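# Press the green lid fully down onto the tin

## Task

Push the green lid down onto the tin until it is seated flat around its entire rim, then finish with neither arm in contact with the lid.

## Robot and tools

Robot: two arms, left_arm and right_arm, each with six joints and a gripper. In every row and every per-joint list, joints go in this order: waist, shoulder, elbow, wrist pitch, wrist yaw, wrist roll. Stated ranges (rad): waist -2.618 to 3.054, shoulder 0.000 to 3.142, elbow 0.000 to 3.142, wrist pitch -1.571 to 1.571, wrist yaw -1.571 to 1.571, wrist roll -2.094 to 2.094. A joint's true end may sit up to 0.059 rad either side of these.

Frame: results give end_effector_position (metres) and end_effector_quat_wxyz in the scene frame. Origin is at table height, halfway between the arms' nominal bases; +z is up, +x points out over the table, left_arm is on the +y side (arm names do not match image sides). Real bases are offset from nominal; only a BASES line states where. Reported hand pose can be wrong by a few centimetres, more at long reach. The gripper's fingers point along its +z axis and open and close along its y axis; the reported point lies between the pads, about 1 cm short of the tips.

Row layout: every motion argument is one flat row of 14 numbers covering both arms: left_arm waist, shoulder, elbow, wrist pitch, wrist yaw, wrist roll, opening, then the same seven for right_arm. Joint entries are scaled offsets in [-1, 1], measured from the Joint targets as they stand when the action or call begins (not from the previous row). 1.0 equals 2.224 rad for waist, shoulder and elbow, and 8.485 rad for the three wrist joints. Opening is absolute, not an offset: +1 fully open, -1 closed. To leave a gripper unchanged, resend its current command; 0 means half-open, not 'no change'. Sending 0 for all of an arm's joints re-commands its current Joint targets.

execute_actions: actions is a list of actions; each action is a table of up to 15 rows, one row per 1/30 s control step, the last row held for the remaining steps of its 15. Each action lasts 0.5 s. Repeating the same offset in a new action moves the targets further. An action is refused for both arms if it would push a joint more than 0.059 rad beyond its range; the whole call is refused if an action is malformed or the first fails that check. An empty actions list just reports state. cameras picks images: omitted, null or ["all"] gives all, [] gives none; names are cam_high, cam_left_wrist, cam_right_wrist (each 896x504).

move: target is one 14-number row, or a list of up to 15 rows, all offsets from the same starting Joint targets. Joints travel together on paths of at least 0.5 s and at most 10 s (longer ones stop short). speed is in rad/s for the joint with farthest to go, 0.01 to 12.57, default 0.5; one value or one per target. blend (rad) rounds corners between listed targets. opening_speed (per second on the -1..+1 scale, at least 0.2) ramps the gripper. blocking=false returns after about 0.5 s while the move continues. Paths do not avoid objects or the other arm. The result adds a move: line: done, off_target (resting more than 0.035 rad off), moving, held or fault, plus limits=held if steps were withheld. Neither done nor off_target tells you about contact.

wait: seconds 0 to 10; arms hold their last command and a running move continues. stop: brakes a running move (needs braking room). zoom_image: camera plus region [x0, y0, x1, y1] in pixels, top-left origin, at most 504x504, taken from that camera's latest image. finished_scene: ends the scene for good (scene 1 optional).

Result lines: Joint positions and Joint velocities give one block per arm in joint order (rad, rad/s), then the finger gap (m; 0.094 fully open). Joint targets are the base for your next offsets. grip_measured is measured opening on the command scale, reading up to ~2.7 mm wide when empty. Tool commands shows current gripper commands. 'joint sent to its limit' means a joint was clamped at its end; no such line does not prove there is more room. 'joint command not followed' means the clearance check altered targets. Joint torques follow joint order, include gravity, have per-arm offset and noise; joints 1 to 3 wrap at ±28 N m. Velocities 'within noise' means at rest. MOTOR HOT appears at 75 °C; at 90 °C the arm folds and idles, at 100 °C it goes limp.

Motion limits: each step a target may lead its measured angle by at most 0.339 rad (big joints) or 2.2 rad (wrists); targets placing the gripper over 200 mm from where it is get scaled back. Large offsets may take several actions; tiny ones may not start.

Keep the tin and lid on the table. Avoid contact between the two arms (a gripper closing on the other arm's fingers counts). Pushing against something held still heats motors; to stop pressing, command the targets back past the measured positions. At the end lift both arms clear so nothing, including a camera cable, rests on the lid, and check the lid sits level all round before finishing. Objects may be nudged briefly by outside disturbances.

Each tool is called after "Call:" as a command line: name --argument value for each argument, lists and objects as JSON in quotes; but a table of rows of numbers goes row by row, as --pt "numbers of a row", without its own name.

## Session

Call:
execute_actions --actions '[]'

Scene clock: 0.00 s.
left_arm: end_effector_position=(+0.3933, +0.3700, +0.1147) grip_measured=+1.000 end_effector_quat_wxyz=(+0.607, -0.110, +0.785, +0.048) | right_arm: end_effector_position=(+0.3619, -0.2191, +0.1631) grip_measured=+1.000 end_effector_quat_wxyz=(+0.625, +0.013, +0.779, -0.051)
Joint positions: left_arm=[0.02 1.553 0.335 0.952 -0.21 -0.118 0.094] | right_arm=[0.131 1.548 0.342 0.986 0.212 -0.018 0.094]
Joint velocities: within noise
Joint torques (N m): no reading
Motor temperatures (°C): left_arm=[30 41 44 38 30 29 32] | right_arm=[32 48 40 42 26 34 29]
Heat: left arm: 44 °C; right arm: 48 °C.
Joint targets: left_arm=[0.020 1.549 0.338 0.942 -0.211 -0.118] | right_arm=[0.131 1.538 0.350 0.992 0.214 -0.018]
Tool commands: left_gripper/opening=+1.0 right_gripper/opening=+1.0

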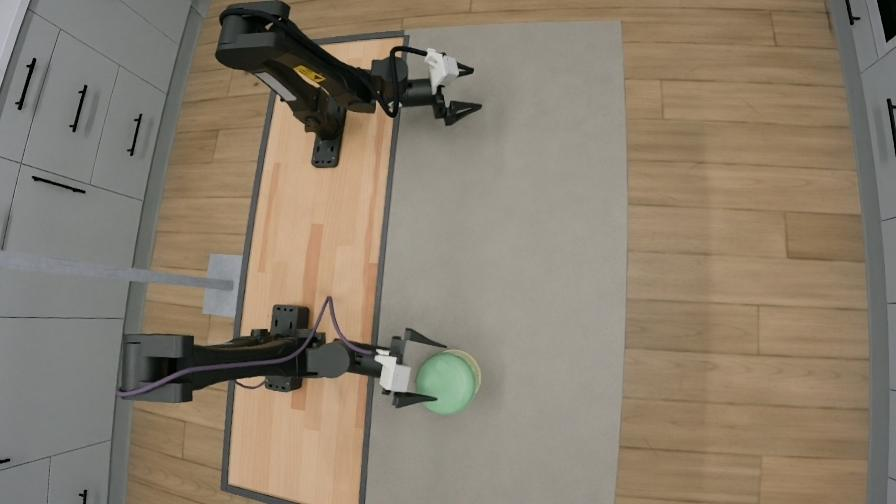

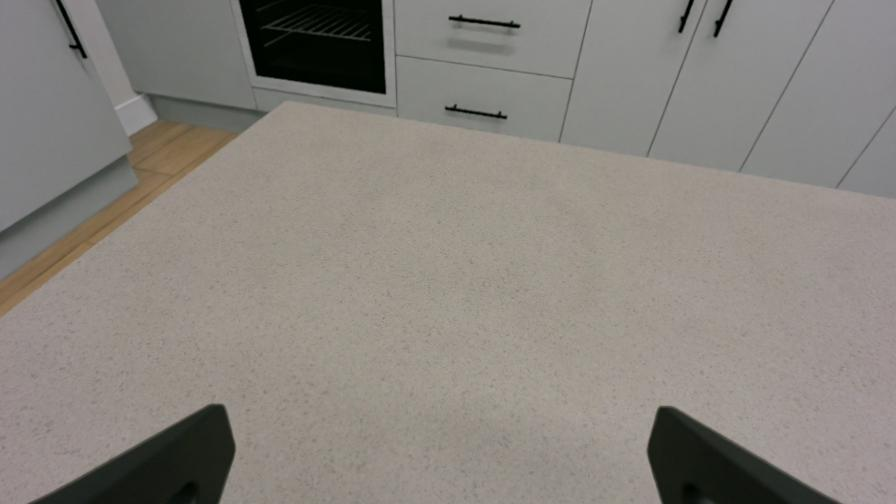

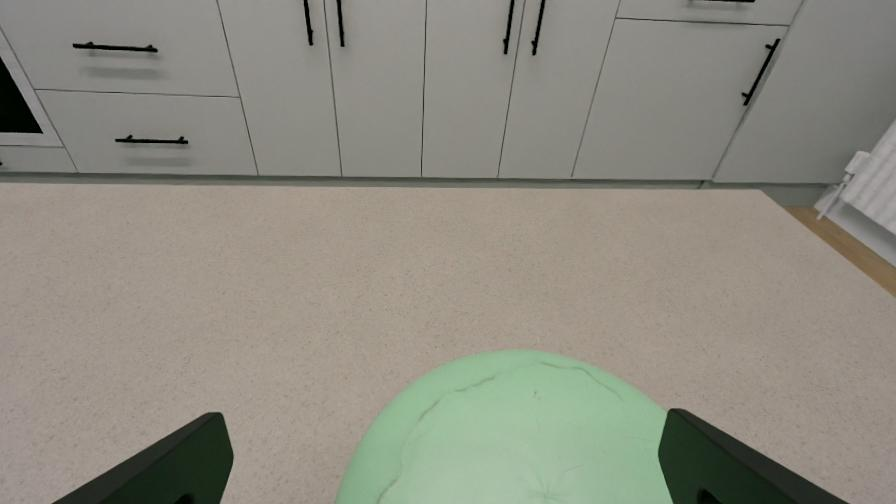

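Call:
zoom_image --camera "cam_high" --region '[370, 310, 530, 430]'

Scaled by 3.150.

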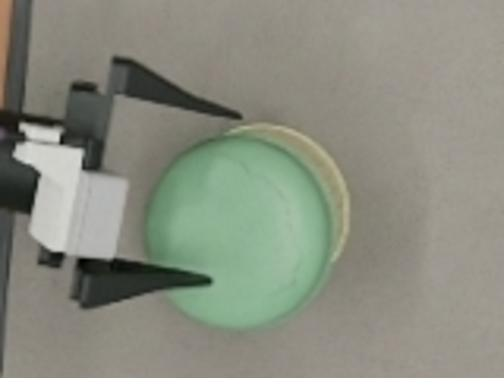

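Call:
move --target '[0,0,0,0,0,0,1,0,0,0.14,0,0,0,1]'

Call:
move --target '[0,0,0,0,0,0,1,0,0,0,-0.12,0,0,1]' --speed 1.0

Call:
move --target '[0,0,0,0,0,0,1,0,-0.1,0,0,0,0,1]'

Scene clock: 4.53 s.
left_arm: end_effector_position=(+0.3933, +0.3700, +0.1147) grip_measured=+1.000 end_effector_quat_wxyz=(+0.607, -0.110, +0.785, +0.048) | right_arm: end_effector_position=(+0.4211, -0.2120, +0.2854) grip_measured=+1.000 end_effector_quat_wxyz=(+0.731, +0.031, +0.680, -0.036)
Joint positions: left_arm=[0.02 1.553 0.335 0.952 -0.21 -0.118 0.094] | right_arm=[0.131 1.548 0.638 0.984 0.212 -0.019 0.094]
Joint velocities: within noise
Joint torques (N m): left_arm=[0.01 -6.52 6.91 1.74 -0.03 0] | right_arm=[0.01 -8.12 7.28 2.14 0.02 0]
Motor temperatures (°C): left_arm=[30 42 44 39 29 29 32] | right_arm=[32 48 41 43 26 34 29]
Heat: left arm: 44 °C; right arm: 48 °C.
Joint targets: left_arm=[0.020 1.549 0.338 0.942 -0.211 -0.118] | right_arm=[0.131 1.538 0.662 0.992 0.214 -0.019]
move: done

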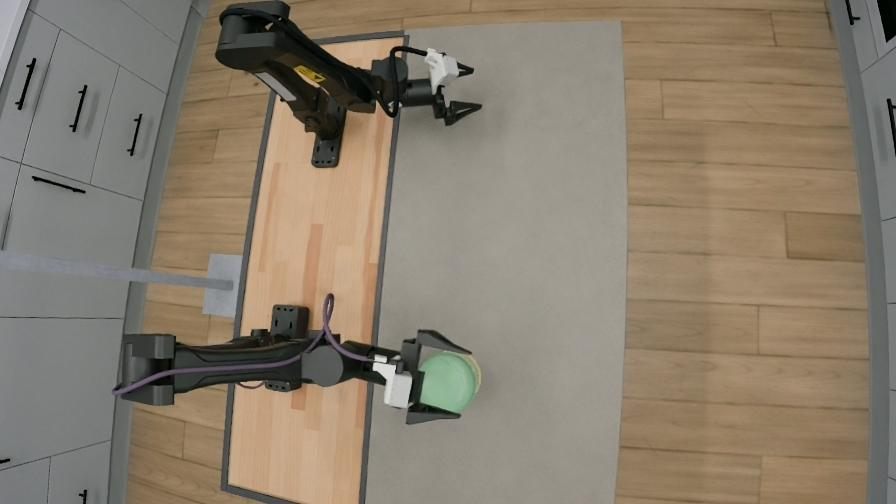

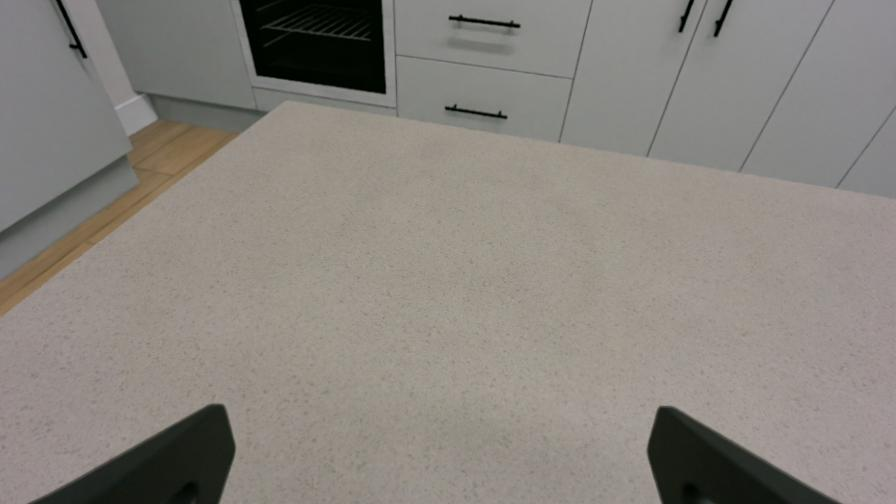

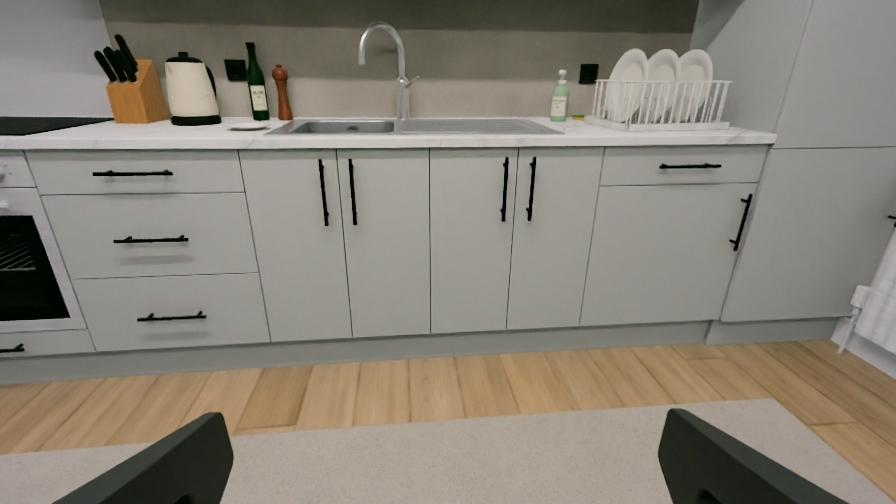

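Scene clock: 6.23 s.
left_arm: end_effector_position=(+0.3933, +0.3700, +0.1147) grip_measured=+1.000 end_effector_quat_wxyz=(+0.607, -0.110, +0.785, +0.048) | right_arm: end_effector_position=(+0.3684, -0.2210, +0.1233) grip_measured=+1.000 end_effector_quat_wxyz=(+0.424, -0.026, +0.901, -0.087)
Joint positions: left_arm=[0.02 1.553 0.335 0.952 -0.21 -0.118 0.094] | right_arm=[0.131 1.525 0.677 0.153 0.228 -0.045 0.094]
Joint velocities: within noise
Joint torques (N m): left_arm=[0.01 -6.52 6.9 1.74 -0.03 0] | right_arm=[0.02 -5.74 4.42 -0.16 -0.04 0.23]
Motor temperatures (°C): left_arm=[30 43 45 39 29 29 32] | right_arm=[32 48 41 43 26 34 29]
Heat: left arm: 45 °C; right arm: 48 °C.
Joint targets: left_arm=[0.020 1.549 0.338 0.942 -0.211 -0.118] | right_arm=[0.131 1.538 0.662 -0.026 0.214 -0.018]
move: off_target (right_arm); right_arm: the wrist pitch is farthest, 0.179 rad from its target

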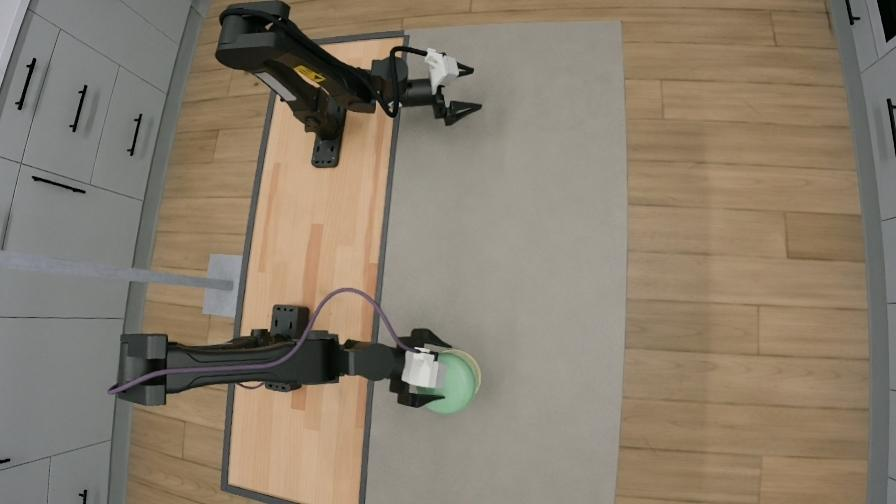

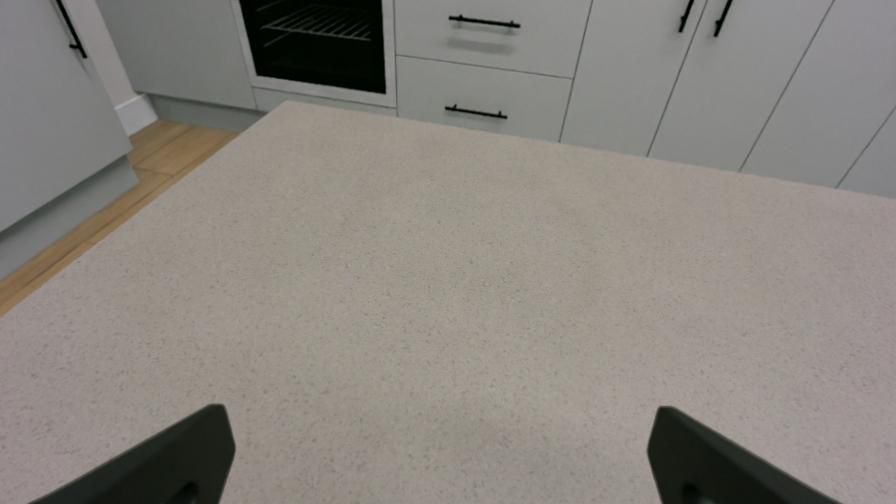

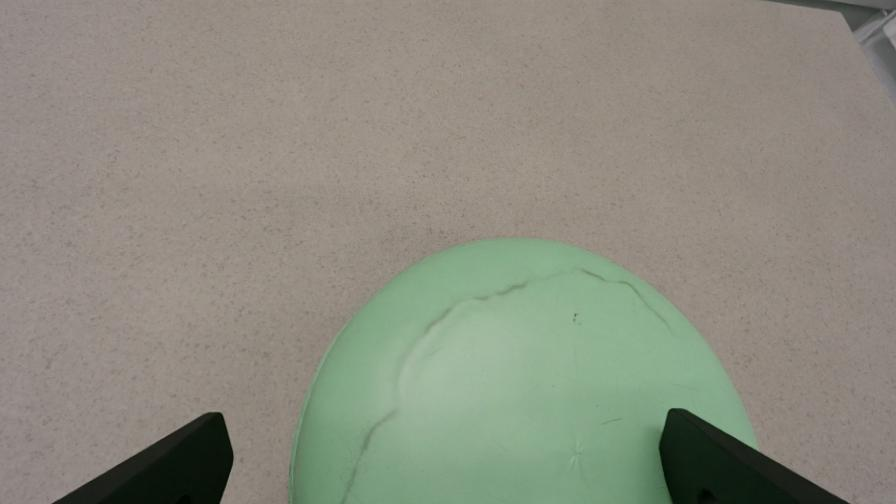

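Scene clock: 7.33 s.
left_arm: end_effector_position=(+0.3933, +0.3700, +0.1147) grip_measured=+1.000 end_effector_quat_wxyz=(+0.607, -0.110, +0.785, +0.048) | right_arm: end_effector_position=(+0.3435, -0.2227, +0.1595) grip_measured=+1.000 end_effector_quat_wxyz=(+0.432, -0.018, +0.898, -0.080)
Joint positions: left_arm=[0.02 1.553 0.335 0.952 -0.21 -0.118 0.094] | right_arm=[0.131 1.332 0.67 -0.019 0.22 -0.028 0.094]
Joint velocities: within noise
Joint torques (N m): left_arm=[-0.01 -6.53 6.91 1.75 -0.04 0] | right_arm=[-0.08 -7.05 5.37 1.75 0.02 0.07]
Motor temperatures (°C): left_arm=[30 43 45 39 29 29 32] | right_arm=[32 48 41 43 26 34 29]
Heat: left arm: 45 °C; right arm: 48 °C.
Joint targets: left_arm=[0.020 1.549 0.338 0.942 -0.211 -0.118] | right_arm=[0.131 1.316 0.662 -0.026 0.213 -0.019]
move: done

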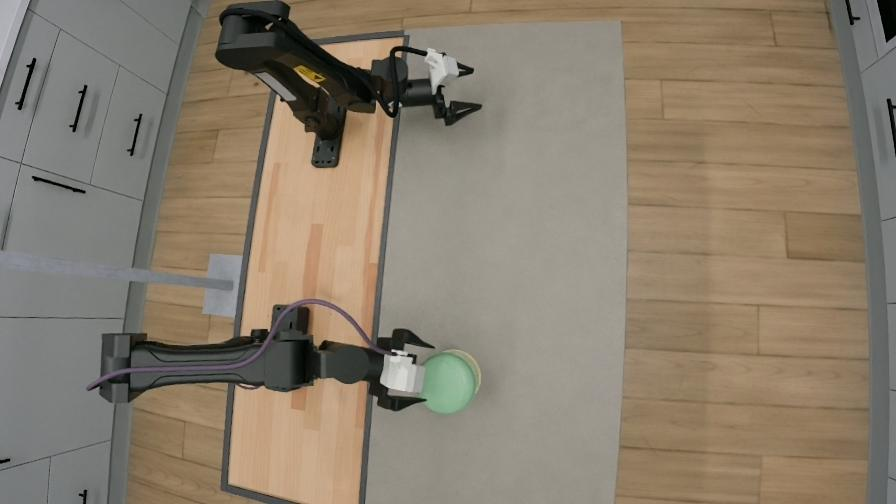

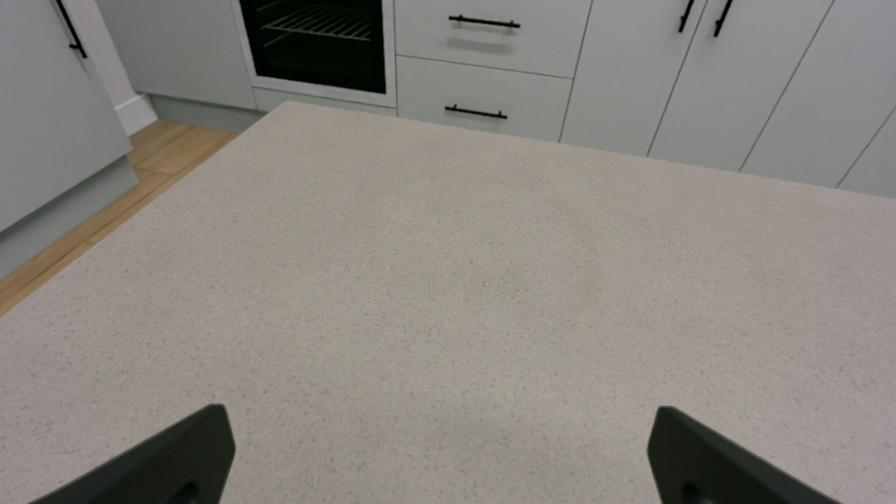

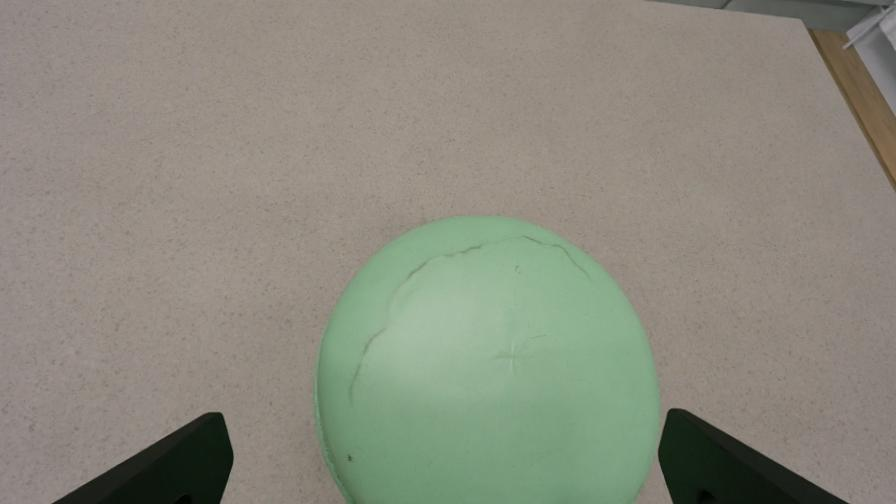

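Call:
move --target '[0,0,0,0,0,0,1,-0.095,0.195,0.444,-0.15,-0.0251,0.0022,1]' --cameras '["cam_high","cam_right_wrist"]'

Scene clock: 15.67 s.
left_arm: end_effector_position=(+0.3933, +0.3700, +0.1147) grip_measured=+1.000 end_effector_quat_wxyz=(+0.607, -0.110, +0.785, +0.048) | right_arm: end_effector_position=(+0.3193, -0.2616, +0.2052) grip_measured=+1.000 end_effector_quat_wxyz=(+0.084, +0.041, +0.996, -0.008)
Joint positions: left_arm=[0.02 1.553 0.335 0.952 -0.21 -0.118 0.094] | right_arm=[-0.076 1.74 1.618 -1.281 0.009 -0.007 0.094]
Joint velocities: within noise
Joint torques (N m): left_arm=[0.01 -6.52 6.91 1.74 -0.03 -0.01] | right_arm=[-0.47 -8.47 7.95 0.48 -0.06 0.07]
Motor temperatures (°C): left_arm=[30 44 45 40 29 29 32] | right_arm=[32 49 42 44 26 34 29]
Heat: left arm: 45 °C; right arm: 49 °C.
Joint targets: left_arm=[0.020 1.549 0.338 0.942 -0.211 -0.118] | right_arm=[-0.080 1.750 1.649 -1.298 0.001 0.000]
move: done
Images, in order (width x height): cam_high 896x504, cam_right_wrist 896x504.

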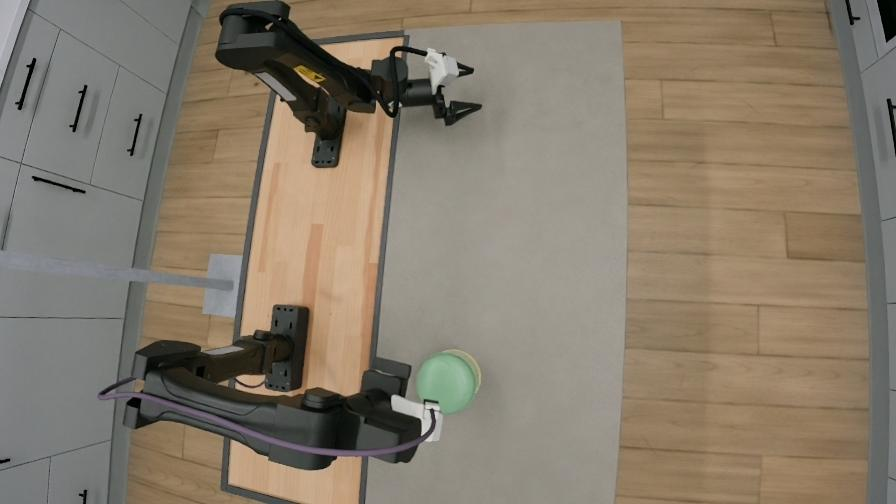

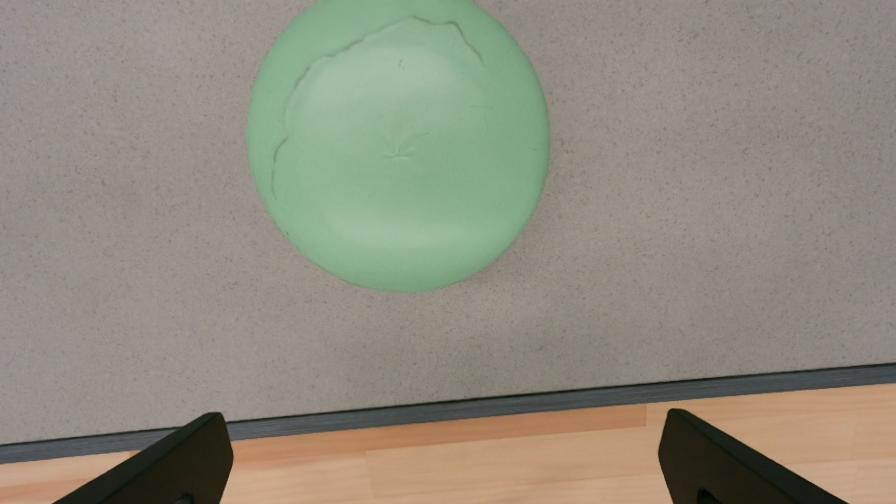

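Call:
move --target '[-0.394,0,-0.0845,0.0363,0.0249,0.0139,1,0,0,0,0,0,0,1]' --speed 0.8 --cameras '["cam_high","cam_left_wrist"]'

Scene clock: 20.30 s.
left_arm: end_effector_position=(+0.2375, +0.0544, +0.1193) grip_measured=+1.000 end_effector_quat_wxyz=(+0.589, +0.316, +0.692, -0.273) | right_arm: end_effector_position=(+0.3190, -0.2615, +0.2052) grip_measured=+1.000 end_effector_quat_wxyz=(+0.083, +0.041, +0.996, -0.008)
Joint positions: left_arm=[-0.853 1.553 0.164 1.231 -0.01 -0.007 0.094] | right_arm=[-0.076 1.74 1.618 -1.282 0.008 -0.007 0.094]
Joint velocities: within noise
Joint torques (N m): left_arm=[-0.28 -5.5 4.41 2.05 0.11 0.08] | right_arm=[-0.32 -8.4 7.86 0.49 -0.07 0.06]
Motor temperatures (°C): left_arm=[30 44 45 40 29 29 32] | right_arm=[32 50 42 43 26 34 29]
Heat: left arm: 45 °C; right arm: 50 °C.
Joint targets: left_arm=[-0.856 1.549 0.150 1.250 0.001 0.000] | right_arm=[-0.080 1.750 1.649 -1.298 0.001 0.000]
move: done
Images, in order (width x height): cam_high 896x504, cam_left_wrist 896x504.

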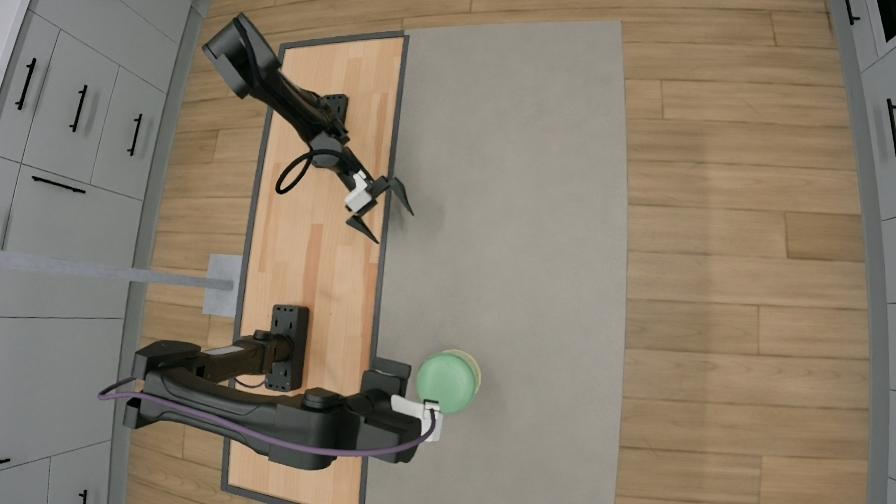

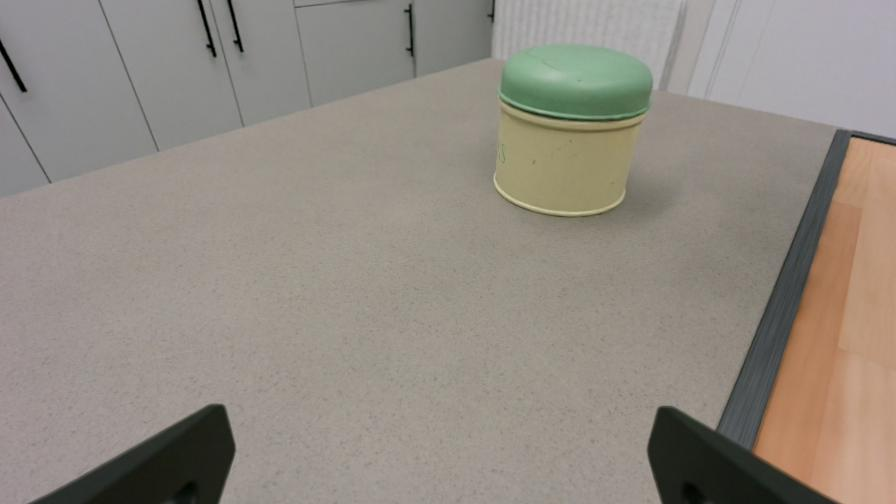

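Call:
zoom_image --camera "cam_left_wrist" --region '[460, 20, 700, 240]'

Scaled by 2.100.

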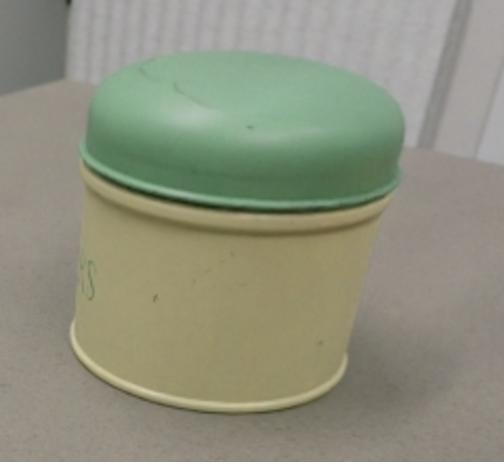

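Call:
zoom_image --camera "cam_left_wrist" --region '[485, 70, 665, 150]'

Scaled by 2.800.

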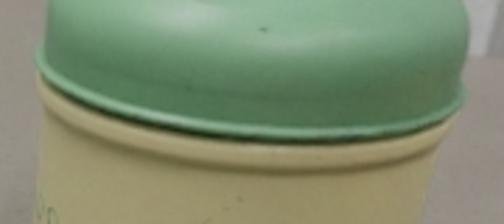

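Call:
move --target '[0,0,0,0,0,0,1,0.024,0.108,0.068,0.005,0,0,-1]' --opening_speed 1.5

Scene clock: 24.23 s.
left_arm: end_effector_position=(+0.2374, +0.0543, +0.1193) grip_measured=+1.000 end_effector_quat_wxyz=(+0.589, +0.316, +0.692, -0.273) | right_arm: end_effector_position=(+0.3654, -0.2466, +0.1591) grip_measured=-0.986 end_effector_quat_wxyz=(+0.044, +0.018, +0.999, -0.004)
Joint positions: left_arm=[-0.853 1.553 0.164 1.231 -0.009 -0.007 0.094] | right_arm=[-0.029 1.989 1.77 -1.262 0.007 -0.006 0.001]
Joint velocities: within noise
Joint torques (N m): left_arm=[-0.31 -5.49 4.41 2.05 0.11 0.08] | right_arm=[0.18 -11.75 7.75 0.57 -0.03 0.06]
Motor temperatures (°C): left_arm=[30 44 45 42 29 29 32] | right_arm=[32 50 42 43 26 34 29]
Heat: left arm: 45 °C; right arm: 50 °C.
Joint targets: left_arm=[-0.856 1.549 0.150 1.250 0.001 0.000] | right_arm=[-0.027 1.990 1.800 -1.256 0.001 0.000]
move: done

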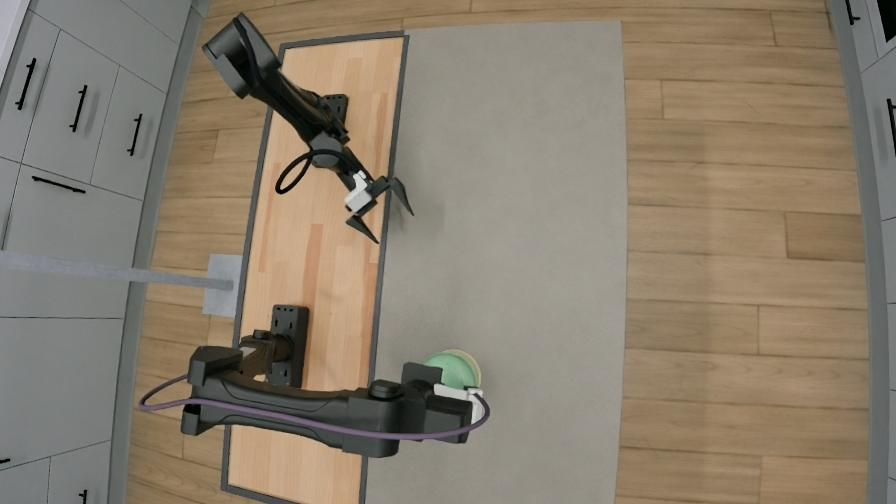

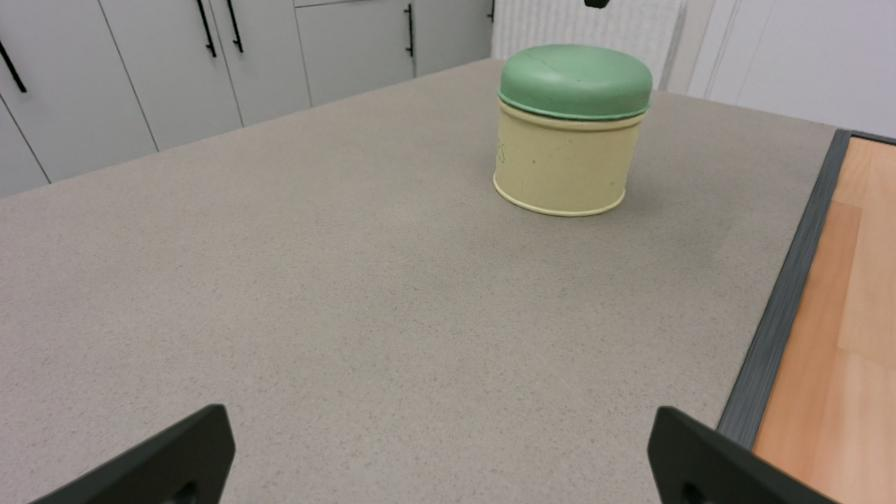

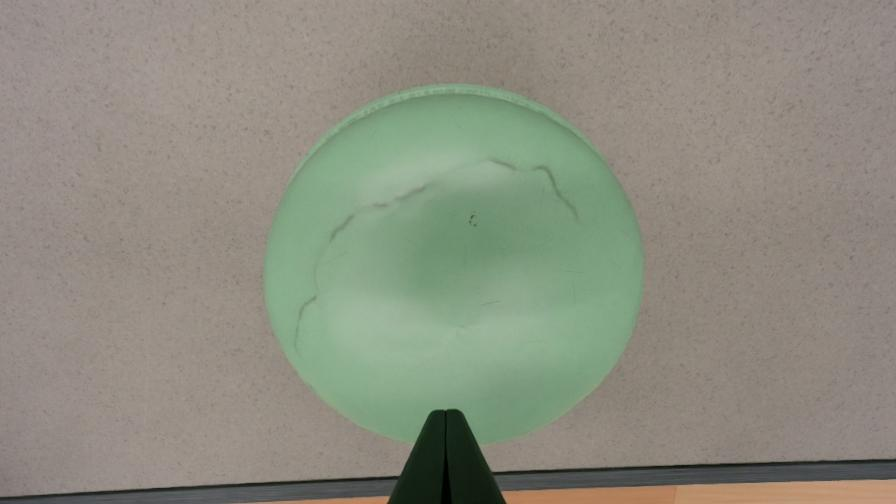

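Call:
move --target '[0,0,0,0,0,0,1,-0.001,0.029,0.0,0.0077,0,0,-1]' --speed 0.25

Scene clock: 26.30 s.
left_arm: end_effector_position=(+0.2374, +0.0543, +0.1193) grip_measured=+1.000 end_effector_quat_wxyz=(+0.589, +0.316, +0.692, -0.273) | right_arm: end_effector_position=(+0.3798, -0.2472, +0.1370) grip_measured=-0.986 end_effector_quat_wxyz=(+0.045, +0.018, +0.999, -0.004)
Joint positions: left_arm=[-0.853 1.553 0.164 1.231 -0.009 -0.007 0.094] | right_arm=[-0.029 2.05 1.77 -1.201 0.007 -0.006 0.001]
Joint velocities: within noise
Joint torques (N m): left_arm=[-0.32 -5.5 4.41 2.05 0.11 0.07] | right_arm=[0.13 -12.07 7.88 0.62 -0.06 0.04]
Motor temperatures (°C): left_arm=[30 44 45 42 29 29 32] | right_arm=[32 51 42 42 26 34 29]
Heat: left arm: 45 °C; right arm: 51 °C.
Joint targets: left_arm=[-0.856 1.549 0.150 1.250 0.001 0.000] | right_arm=[-0.029 2.054 1.800 -1.191 0.001 0.000]
move: done

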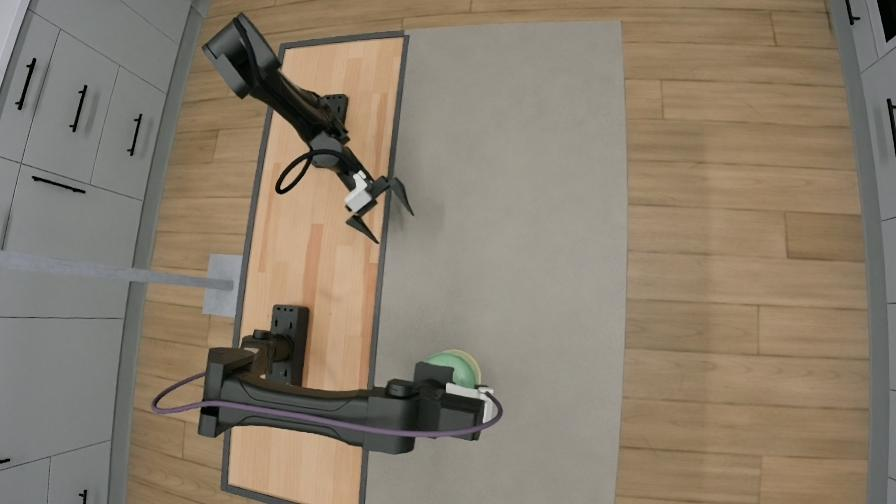

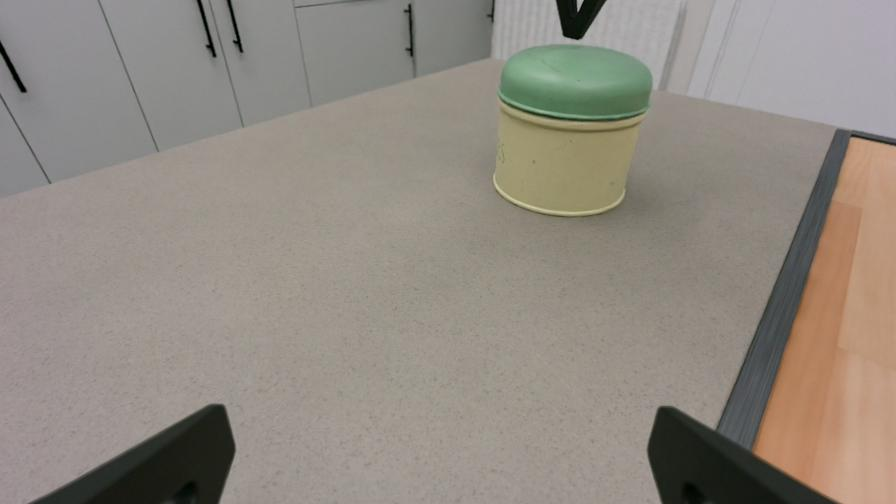

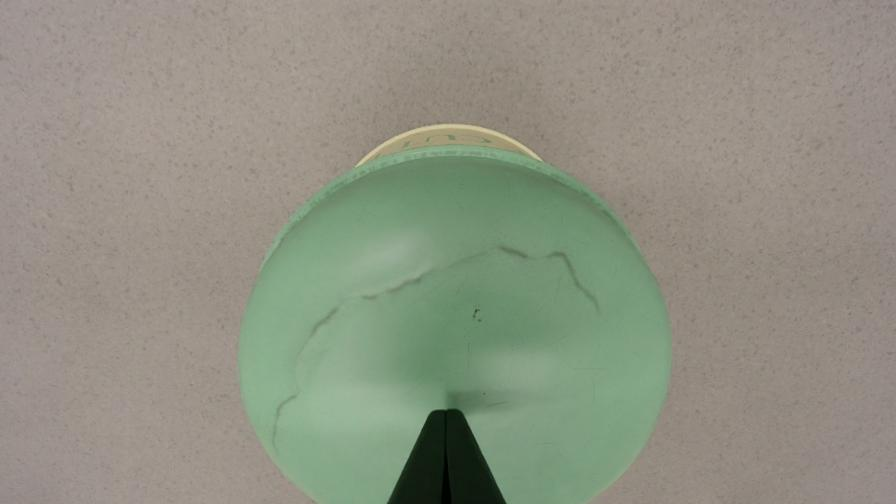

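Call:
move --target '[0,0,0,0,0,0,1,-0.001,0,-0.018,0.0047,0,0,-1]' --speed 0.1 --cameras '["cam_left_wrist"]'

Call:
move --target '[0,0,0,0,0,0,1,0,0,-0.014,0.0036,0,0,-1]' --speed 0.1 --cameras '["cam_left_wrist"]'

Scene clock: 28.13 s.
left_arm: end_effector_position=(+0.2374, +0.0543, +0.1193) grip_measured=+1.000 end_effector_quat_wxyz=(+0.589, +0.316, +0.692, -0.273) | right_arm: end_effector_position=(+0.3895, -0.2476, +0.1381) grip_measured=-0.986 end_effector_quat_wxyz=(+0.065, +0.018, +0.998, -0.005)
Joint positions: left_arm=[-0.853 1.553 0.164 1.231 -0.009 -0.007 0.094] | right_arm=[-0.029 2.05 1.77 -1.162 0.007 -0.006 0.001]
Joint velocities: within noise
Joint torques (N m): left_arm=[-0.29 -5.5 4.42 2.04 0.11 0.08] | right_arm=[-0.13 -12.08 4.72 0.68 -0.03 0.03]
Motor temperatures (°C): left_arm=[30 44 45 42 29 29 32] | right_arm=[32 52 42 42 26 34 30]
Heat: left arm: 45 °C; right arm: 52 °C.
Joint targets: left_arm=[-0.856 1.549 0.150 1.250 0.001 0.000] | right_arm=[-0.031 2.054 1.760 -1.151 0.001 0.000]
move: done
Images, in order (width x height): cam_left_wrist 896x504.

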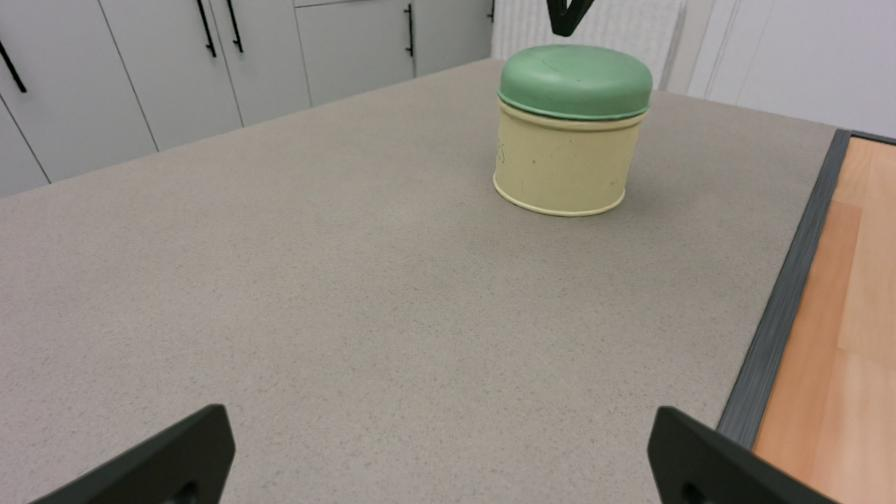

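Scene clock: 29.07 s.
left_arm: end_effector_position=(+0.2374, +0.0543, +0.1193) grip_measured=+1.000 end_effector_quat_wxyz=(+0.589, +0.316, +0.692, -0.273) | right_arm: end_effector_position=(+0.3891, -0.2475, +0.1304) grip_measured=-0.986 end_effector_quat_wxyz=(+0.065, +0.018, +0.998, -0.005)
Joint positions: left_arm=[-0.853 1.553 0.164 1.231 -0.009 -0.007 0.094] | right_arm=[-0.029 2.05 1.739 -1.131 0.007 -0.006 0.001]
Joint velocities: within noise
Joint torques (N m): left_arm=[-0.29 -5.5 4.42 2.05 0.11 0.08] | right_arm=[-0.2 -12.19 4.72 0.69 -0.06 0.06]
Motor temperatures (°C): left_arm=[30 44 45 43 29 29 32] | right_arm=[32 52 42 42 26 33 30]
Heat: left arm: 45 °C; right arm: 52 °C.
Joint targets: left_arm=[-0.856 1.549 0.150 1.250 0.001 0.000] | right_arm=[-0.031 2.054 1.729 -1.120 0.001 0.000]
move: done
Images, in order (width x height): cam_left_wrist 896x504.

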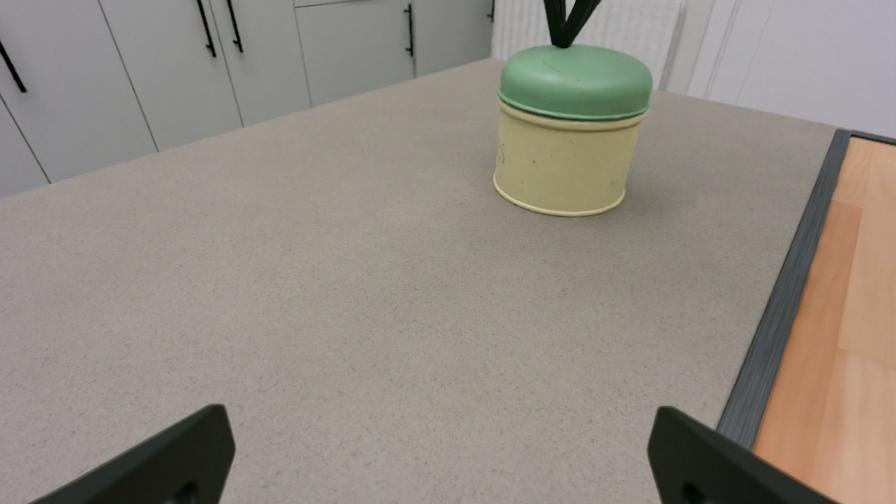

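Call:
move --target '[0,0,0,0,0,0,1,0,0,-0.014,-0.0011,0,0,-1]' --speed 0.1 --cameras '["cam_left_wrist"]'

Call:
move --target '[0,0,0,0,0,0,1,0,0,-0.014,0.0036,0,0,-1]' --speed 0.1 --cameras '["cam_left_wrist"]'

Scene clock: 30.50 s.
left_arm: end_effector_position=(+0.2374, +0.0543, +0.1193) grip_measured=+1.000 end_effector_quat_wxyz=(+0.589, +0.316, +0.692, -0.273) | right_arm: end_effector_position=(+0.3885, -0.2472, +0.1277) grip_measured=-0.986 end_effector_quat_wxyz=(+0.064, +0.018, +0.998, -0.004)
Joint positions: left_arm=[-0.853 1.553 0.164 1.231 -0.009 -0.007 0.094] | right_arm=[-0.029 2.05 1.729 -1.122 0.005 -0.006 0.001]
Joint velocities: within noise
Joint torques (N m): left_arm=[-0.29 -5.5 4.4 2.04 0.11 0.08] | right_arm=[-0.27 -12.15 3.23 0.49 -0.03 0.05]
Motor temperatures (°C): left_arm=[30 44 45 43 29 29 32] | right_arm=[32 52 42 42 26 33 30]
Heat: left arm: 45 °C; right arm: 52 °C.
Joint targets: left_arm=[-0.856 1.549 0.150 1.250 0.001 0.000] | right_arm=[-0.031 2.054 1.698 -1.129 0.001 0.000]
move: done
Images, in order (width x height): cam_left_wrist 896x504.

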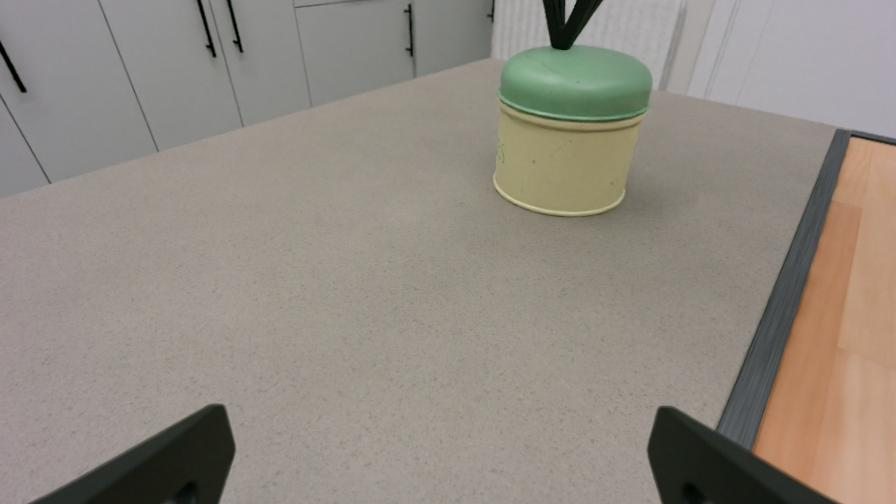

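Scene clock: 31.23 s.
left_arm: end_effector_position=(+0.2374, +0.0543, +0.1193) grip_measured=+1.000 end_effector_quat_wxyz=(+0.589, +0.316, +0.692, -0.273) | right_arm: end_effector_position=(+0.3883, -0.2472, +0.1273) grip_measured=-0.986 end_effector_quat_wxyz=(+0.071, +0.018, +0.997, -0.004)
Joint positions: left_arm=[-0.853 1.553 0.164 1.231 -0.009 -0.007 0.094] | right_arm=[-0.029 2.035 1.704 -1.098 0.005 -0.006 0.001]
Joint velocities: within noise
Joint torques (N m): left_arm=[-0.29 -5.5 4.4 2.05 0.11 0.08] | right_arm=[-0.17 -10.67 2.76 0.6 -0.03 0.04]
Motor temperatures (°C): left_arm=[30 44 45 43 29 29 32] | right_arm=[32 52 42 42 26 33 30]
Heat: left arm: 45 °C; right arm: 52 °C.
Joint targets: left_arm=[-0.856 1.549 0.150 1.250 0.001 0.000] | right_arm=[-0.031 2.054 1.667 -1.099 0.001 0.000]
move: off_target (right_arm); right_arm: the elbow is farthest, 0.037 rad from its target
Images, in order (width x height): cam_left_wrist 896x504.

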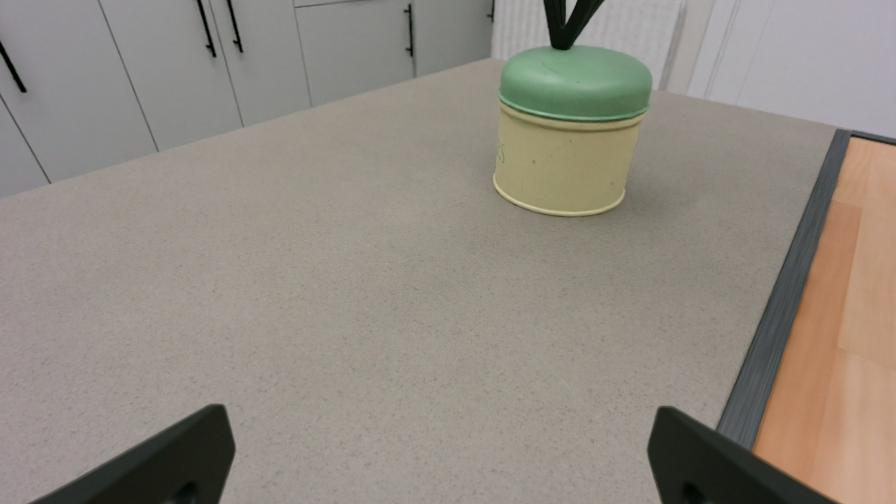

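Call:
zoom_image --camera "cam_left_wrist" --region '[485, 30, 665, 150]'

Scaled by 2.800.

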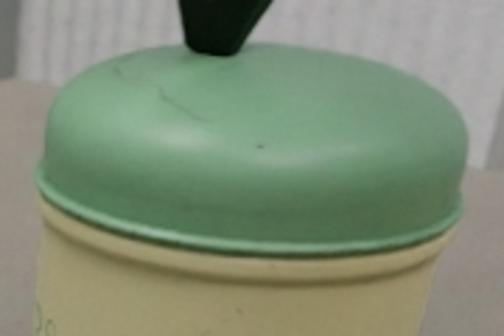

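Call:
move --target '[0,0,0,0,0,0,1,0,0,-0.027,0.006,0,0,-1]' --speed 0.15 --cameras '["cam_left_wrist"]'

Call:
zoom_image --camera "cam_left_wrist" --region '[485, 30, 665, 150]'

Scene clock: 33.07 s.
left_arm: end_effector_position=(+0.2374, +0.0543, +0.1193) grip_measured=+1.000 end_effector_quat_wxyz=(+0.589, +0.316, +0.692, -0.273) | right_arm: end_effector_position=(+0.3880, -0.2472, +0.1269) grip_measured=-0.986 end_effector_quat_wxyz=(+0.085, +0.018, +0.996, -0.005)
Joint positions: left_arm=[-0.853 1.553 0.164 1.231 -0.009 -0.007 0.094] | right_arm=[-0.029 2.006 1.655 -1.05 0.005 -0.006 0.001]
Joint velocities: within noise
Joint torques (N m): left_arm=[-0.29 -5.5 4.41 2.05 0.11 0.08] | right_arm=[-0.2 -7.66 2.03 0.7 -0.02 0.06]
Motor temperatures (°C): left_arm=[30 44 45 43 29 29 32] | right_arm=[32 52 42 42 26 33 30]
Heat: left arm: 45 °C; right arm: 52 °C.
Joint targets: left_arm=[-0.856 1.549 0.150 1.250 0.001 0.000] | right_arm=[-0.031 2.054 1.607 -1.048 0.001 0.000]
move: off_target (right_arm); right_arm: the shoulder is farthest, 0.048 rad from its target
Images, in order (width x height): cam_left_wrist 896x504.

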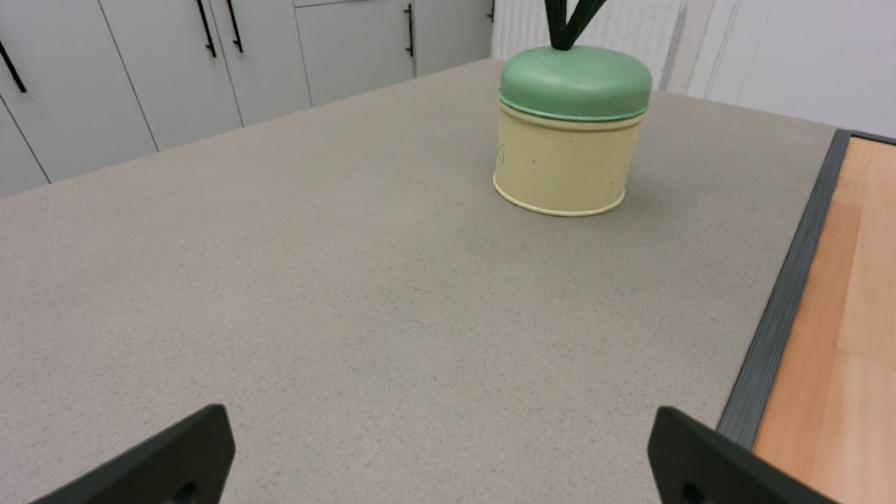

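Scaled by 2.800.

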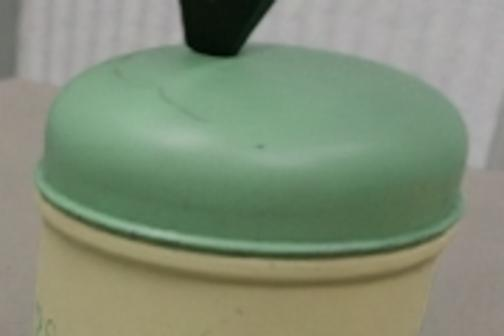

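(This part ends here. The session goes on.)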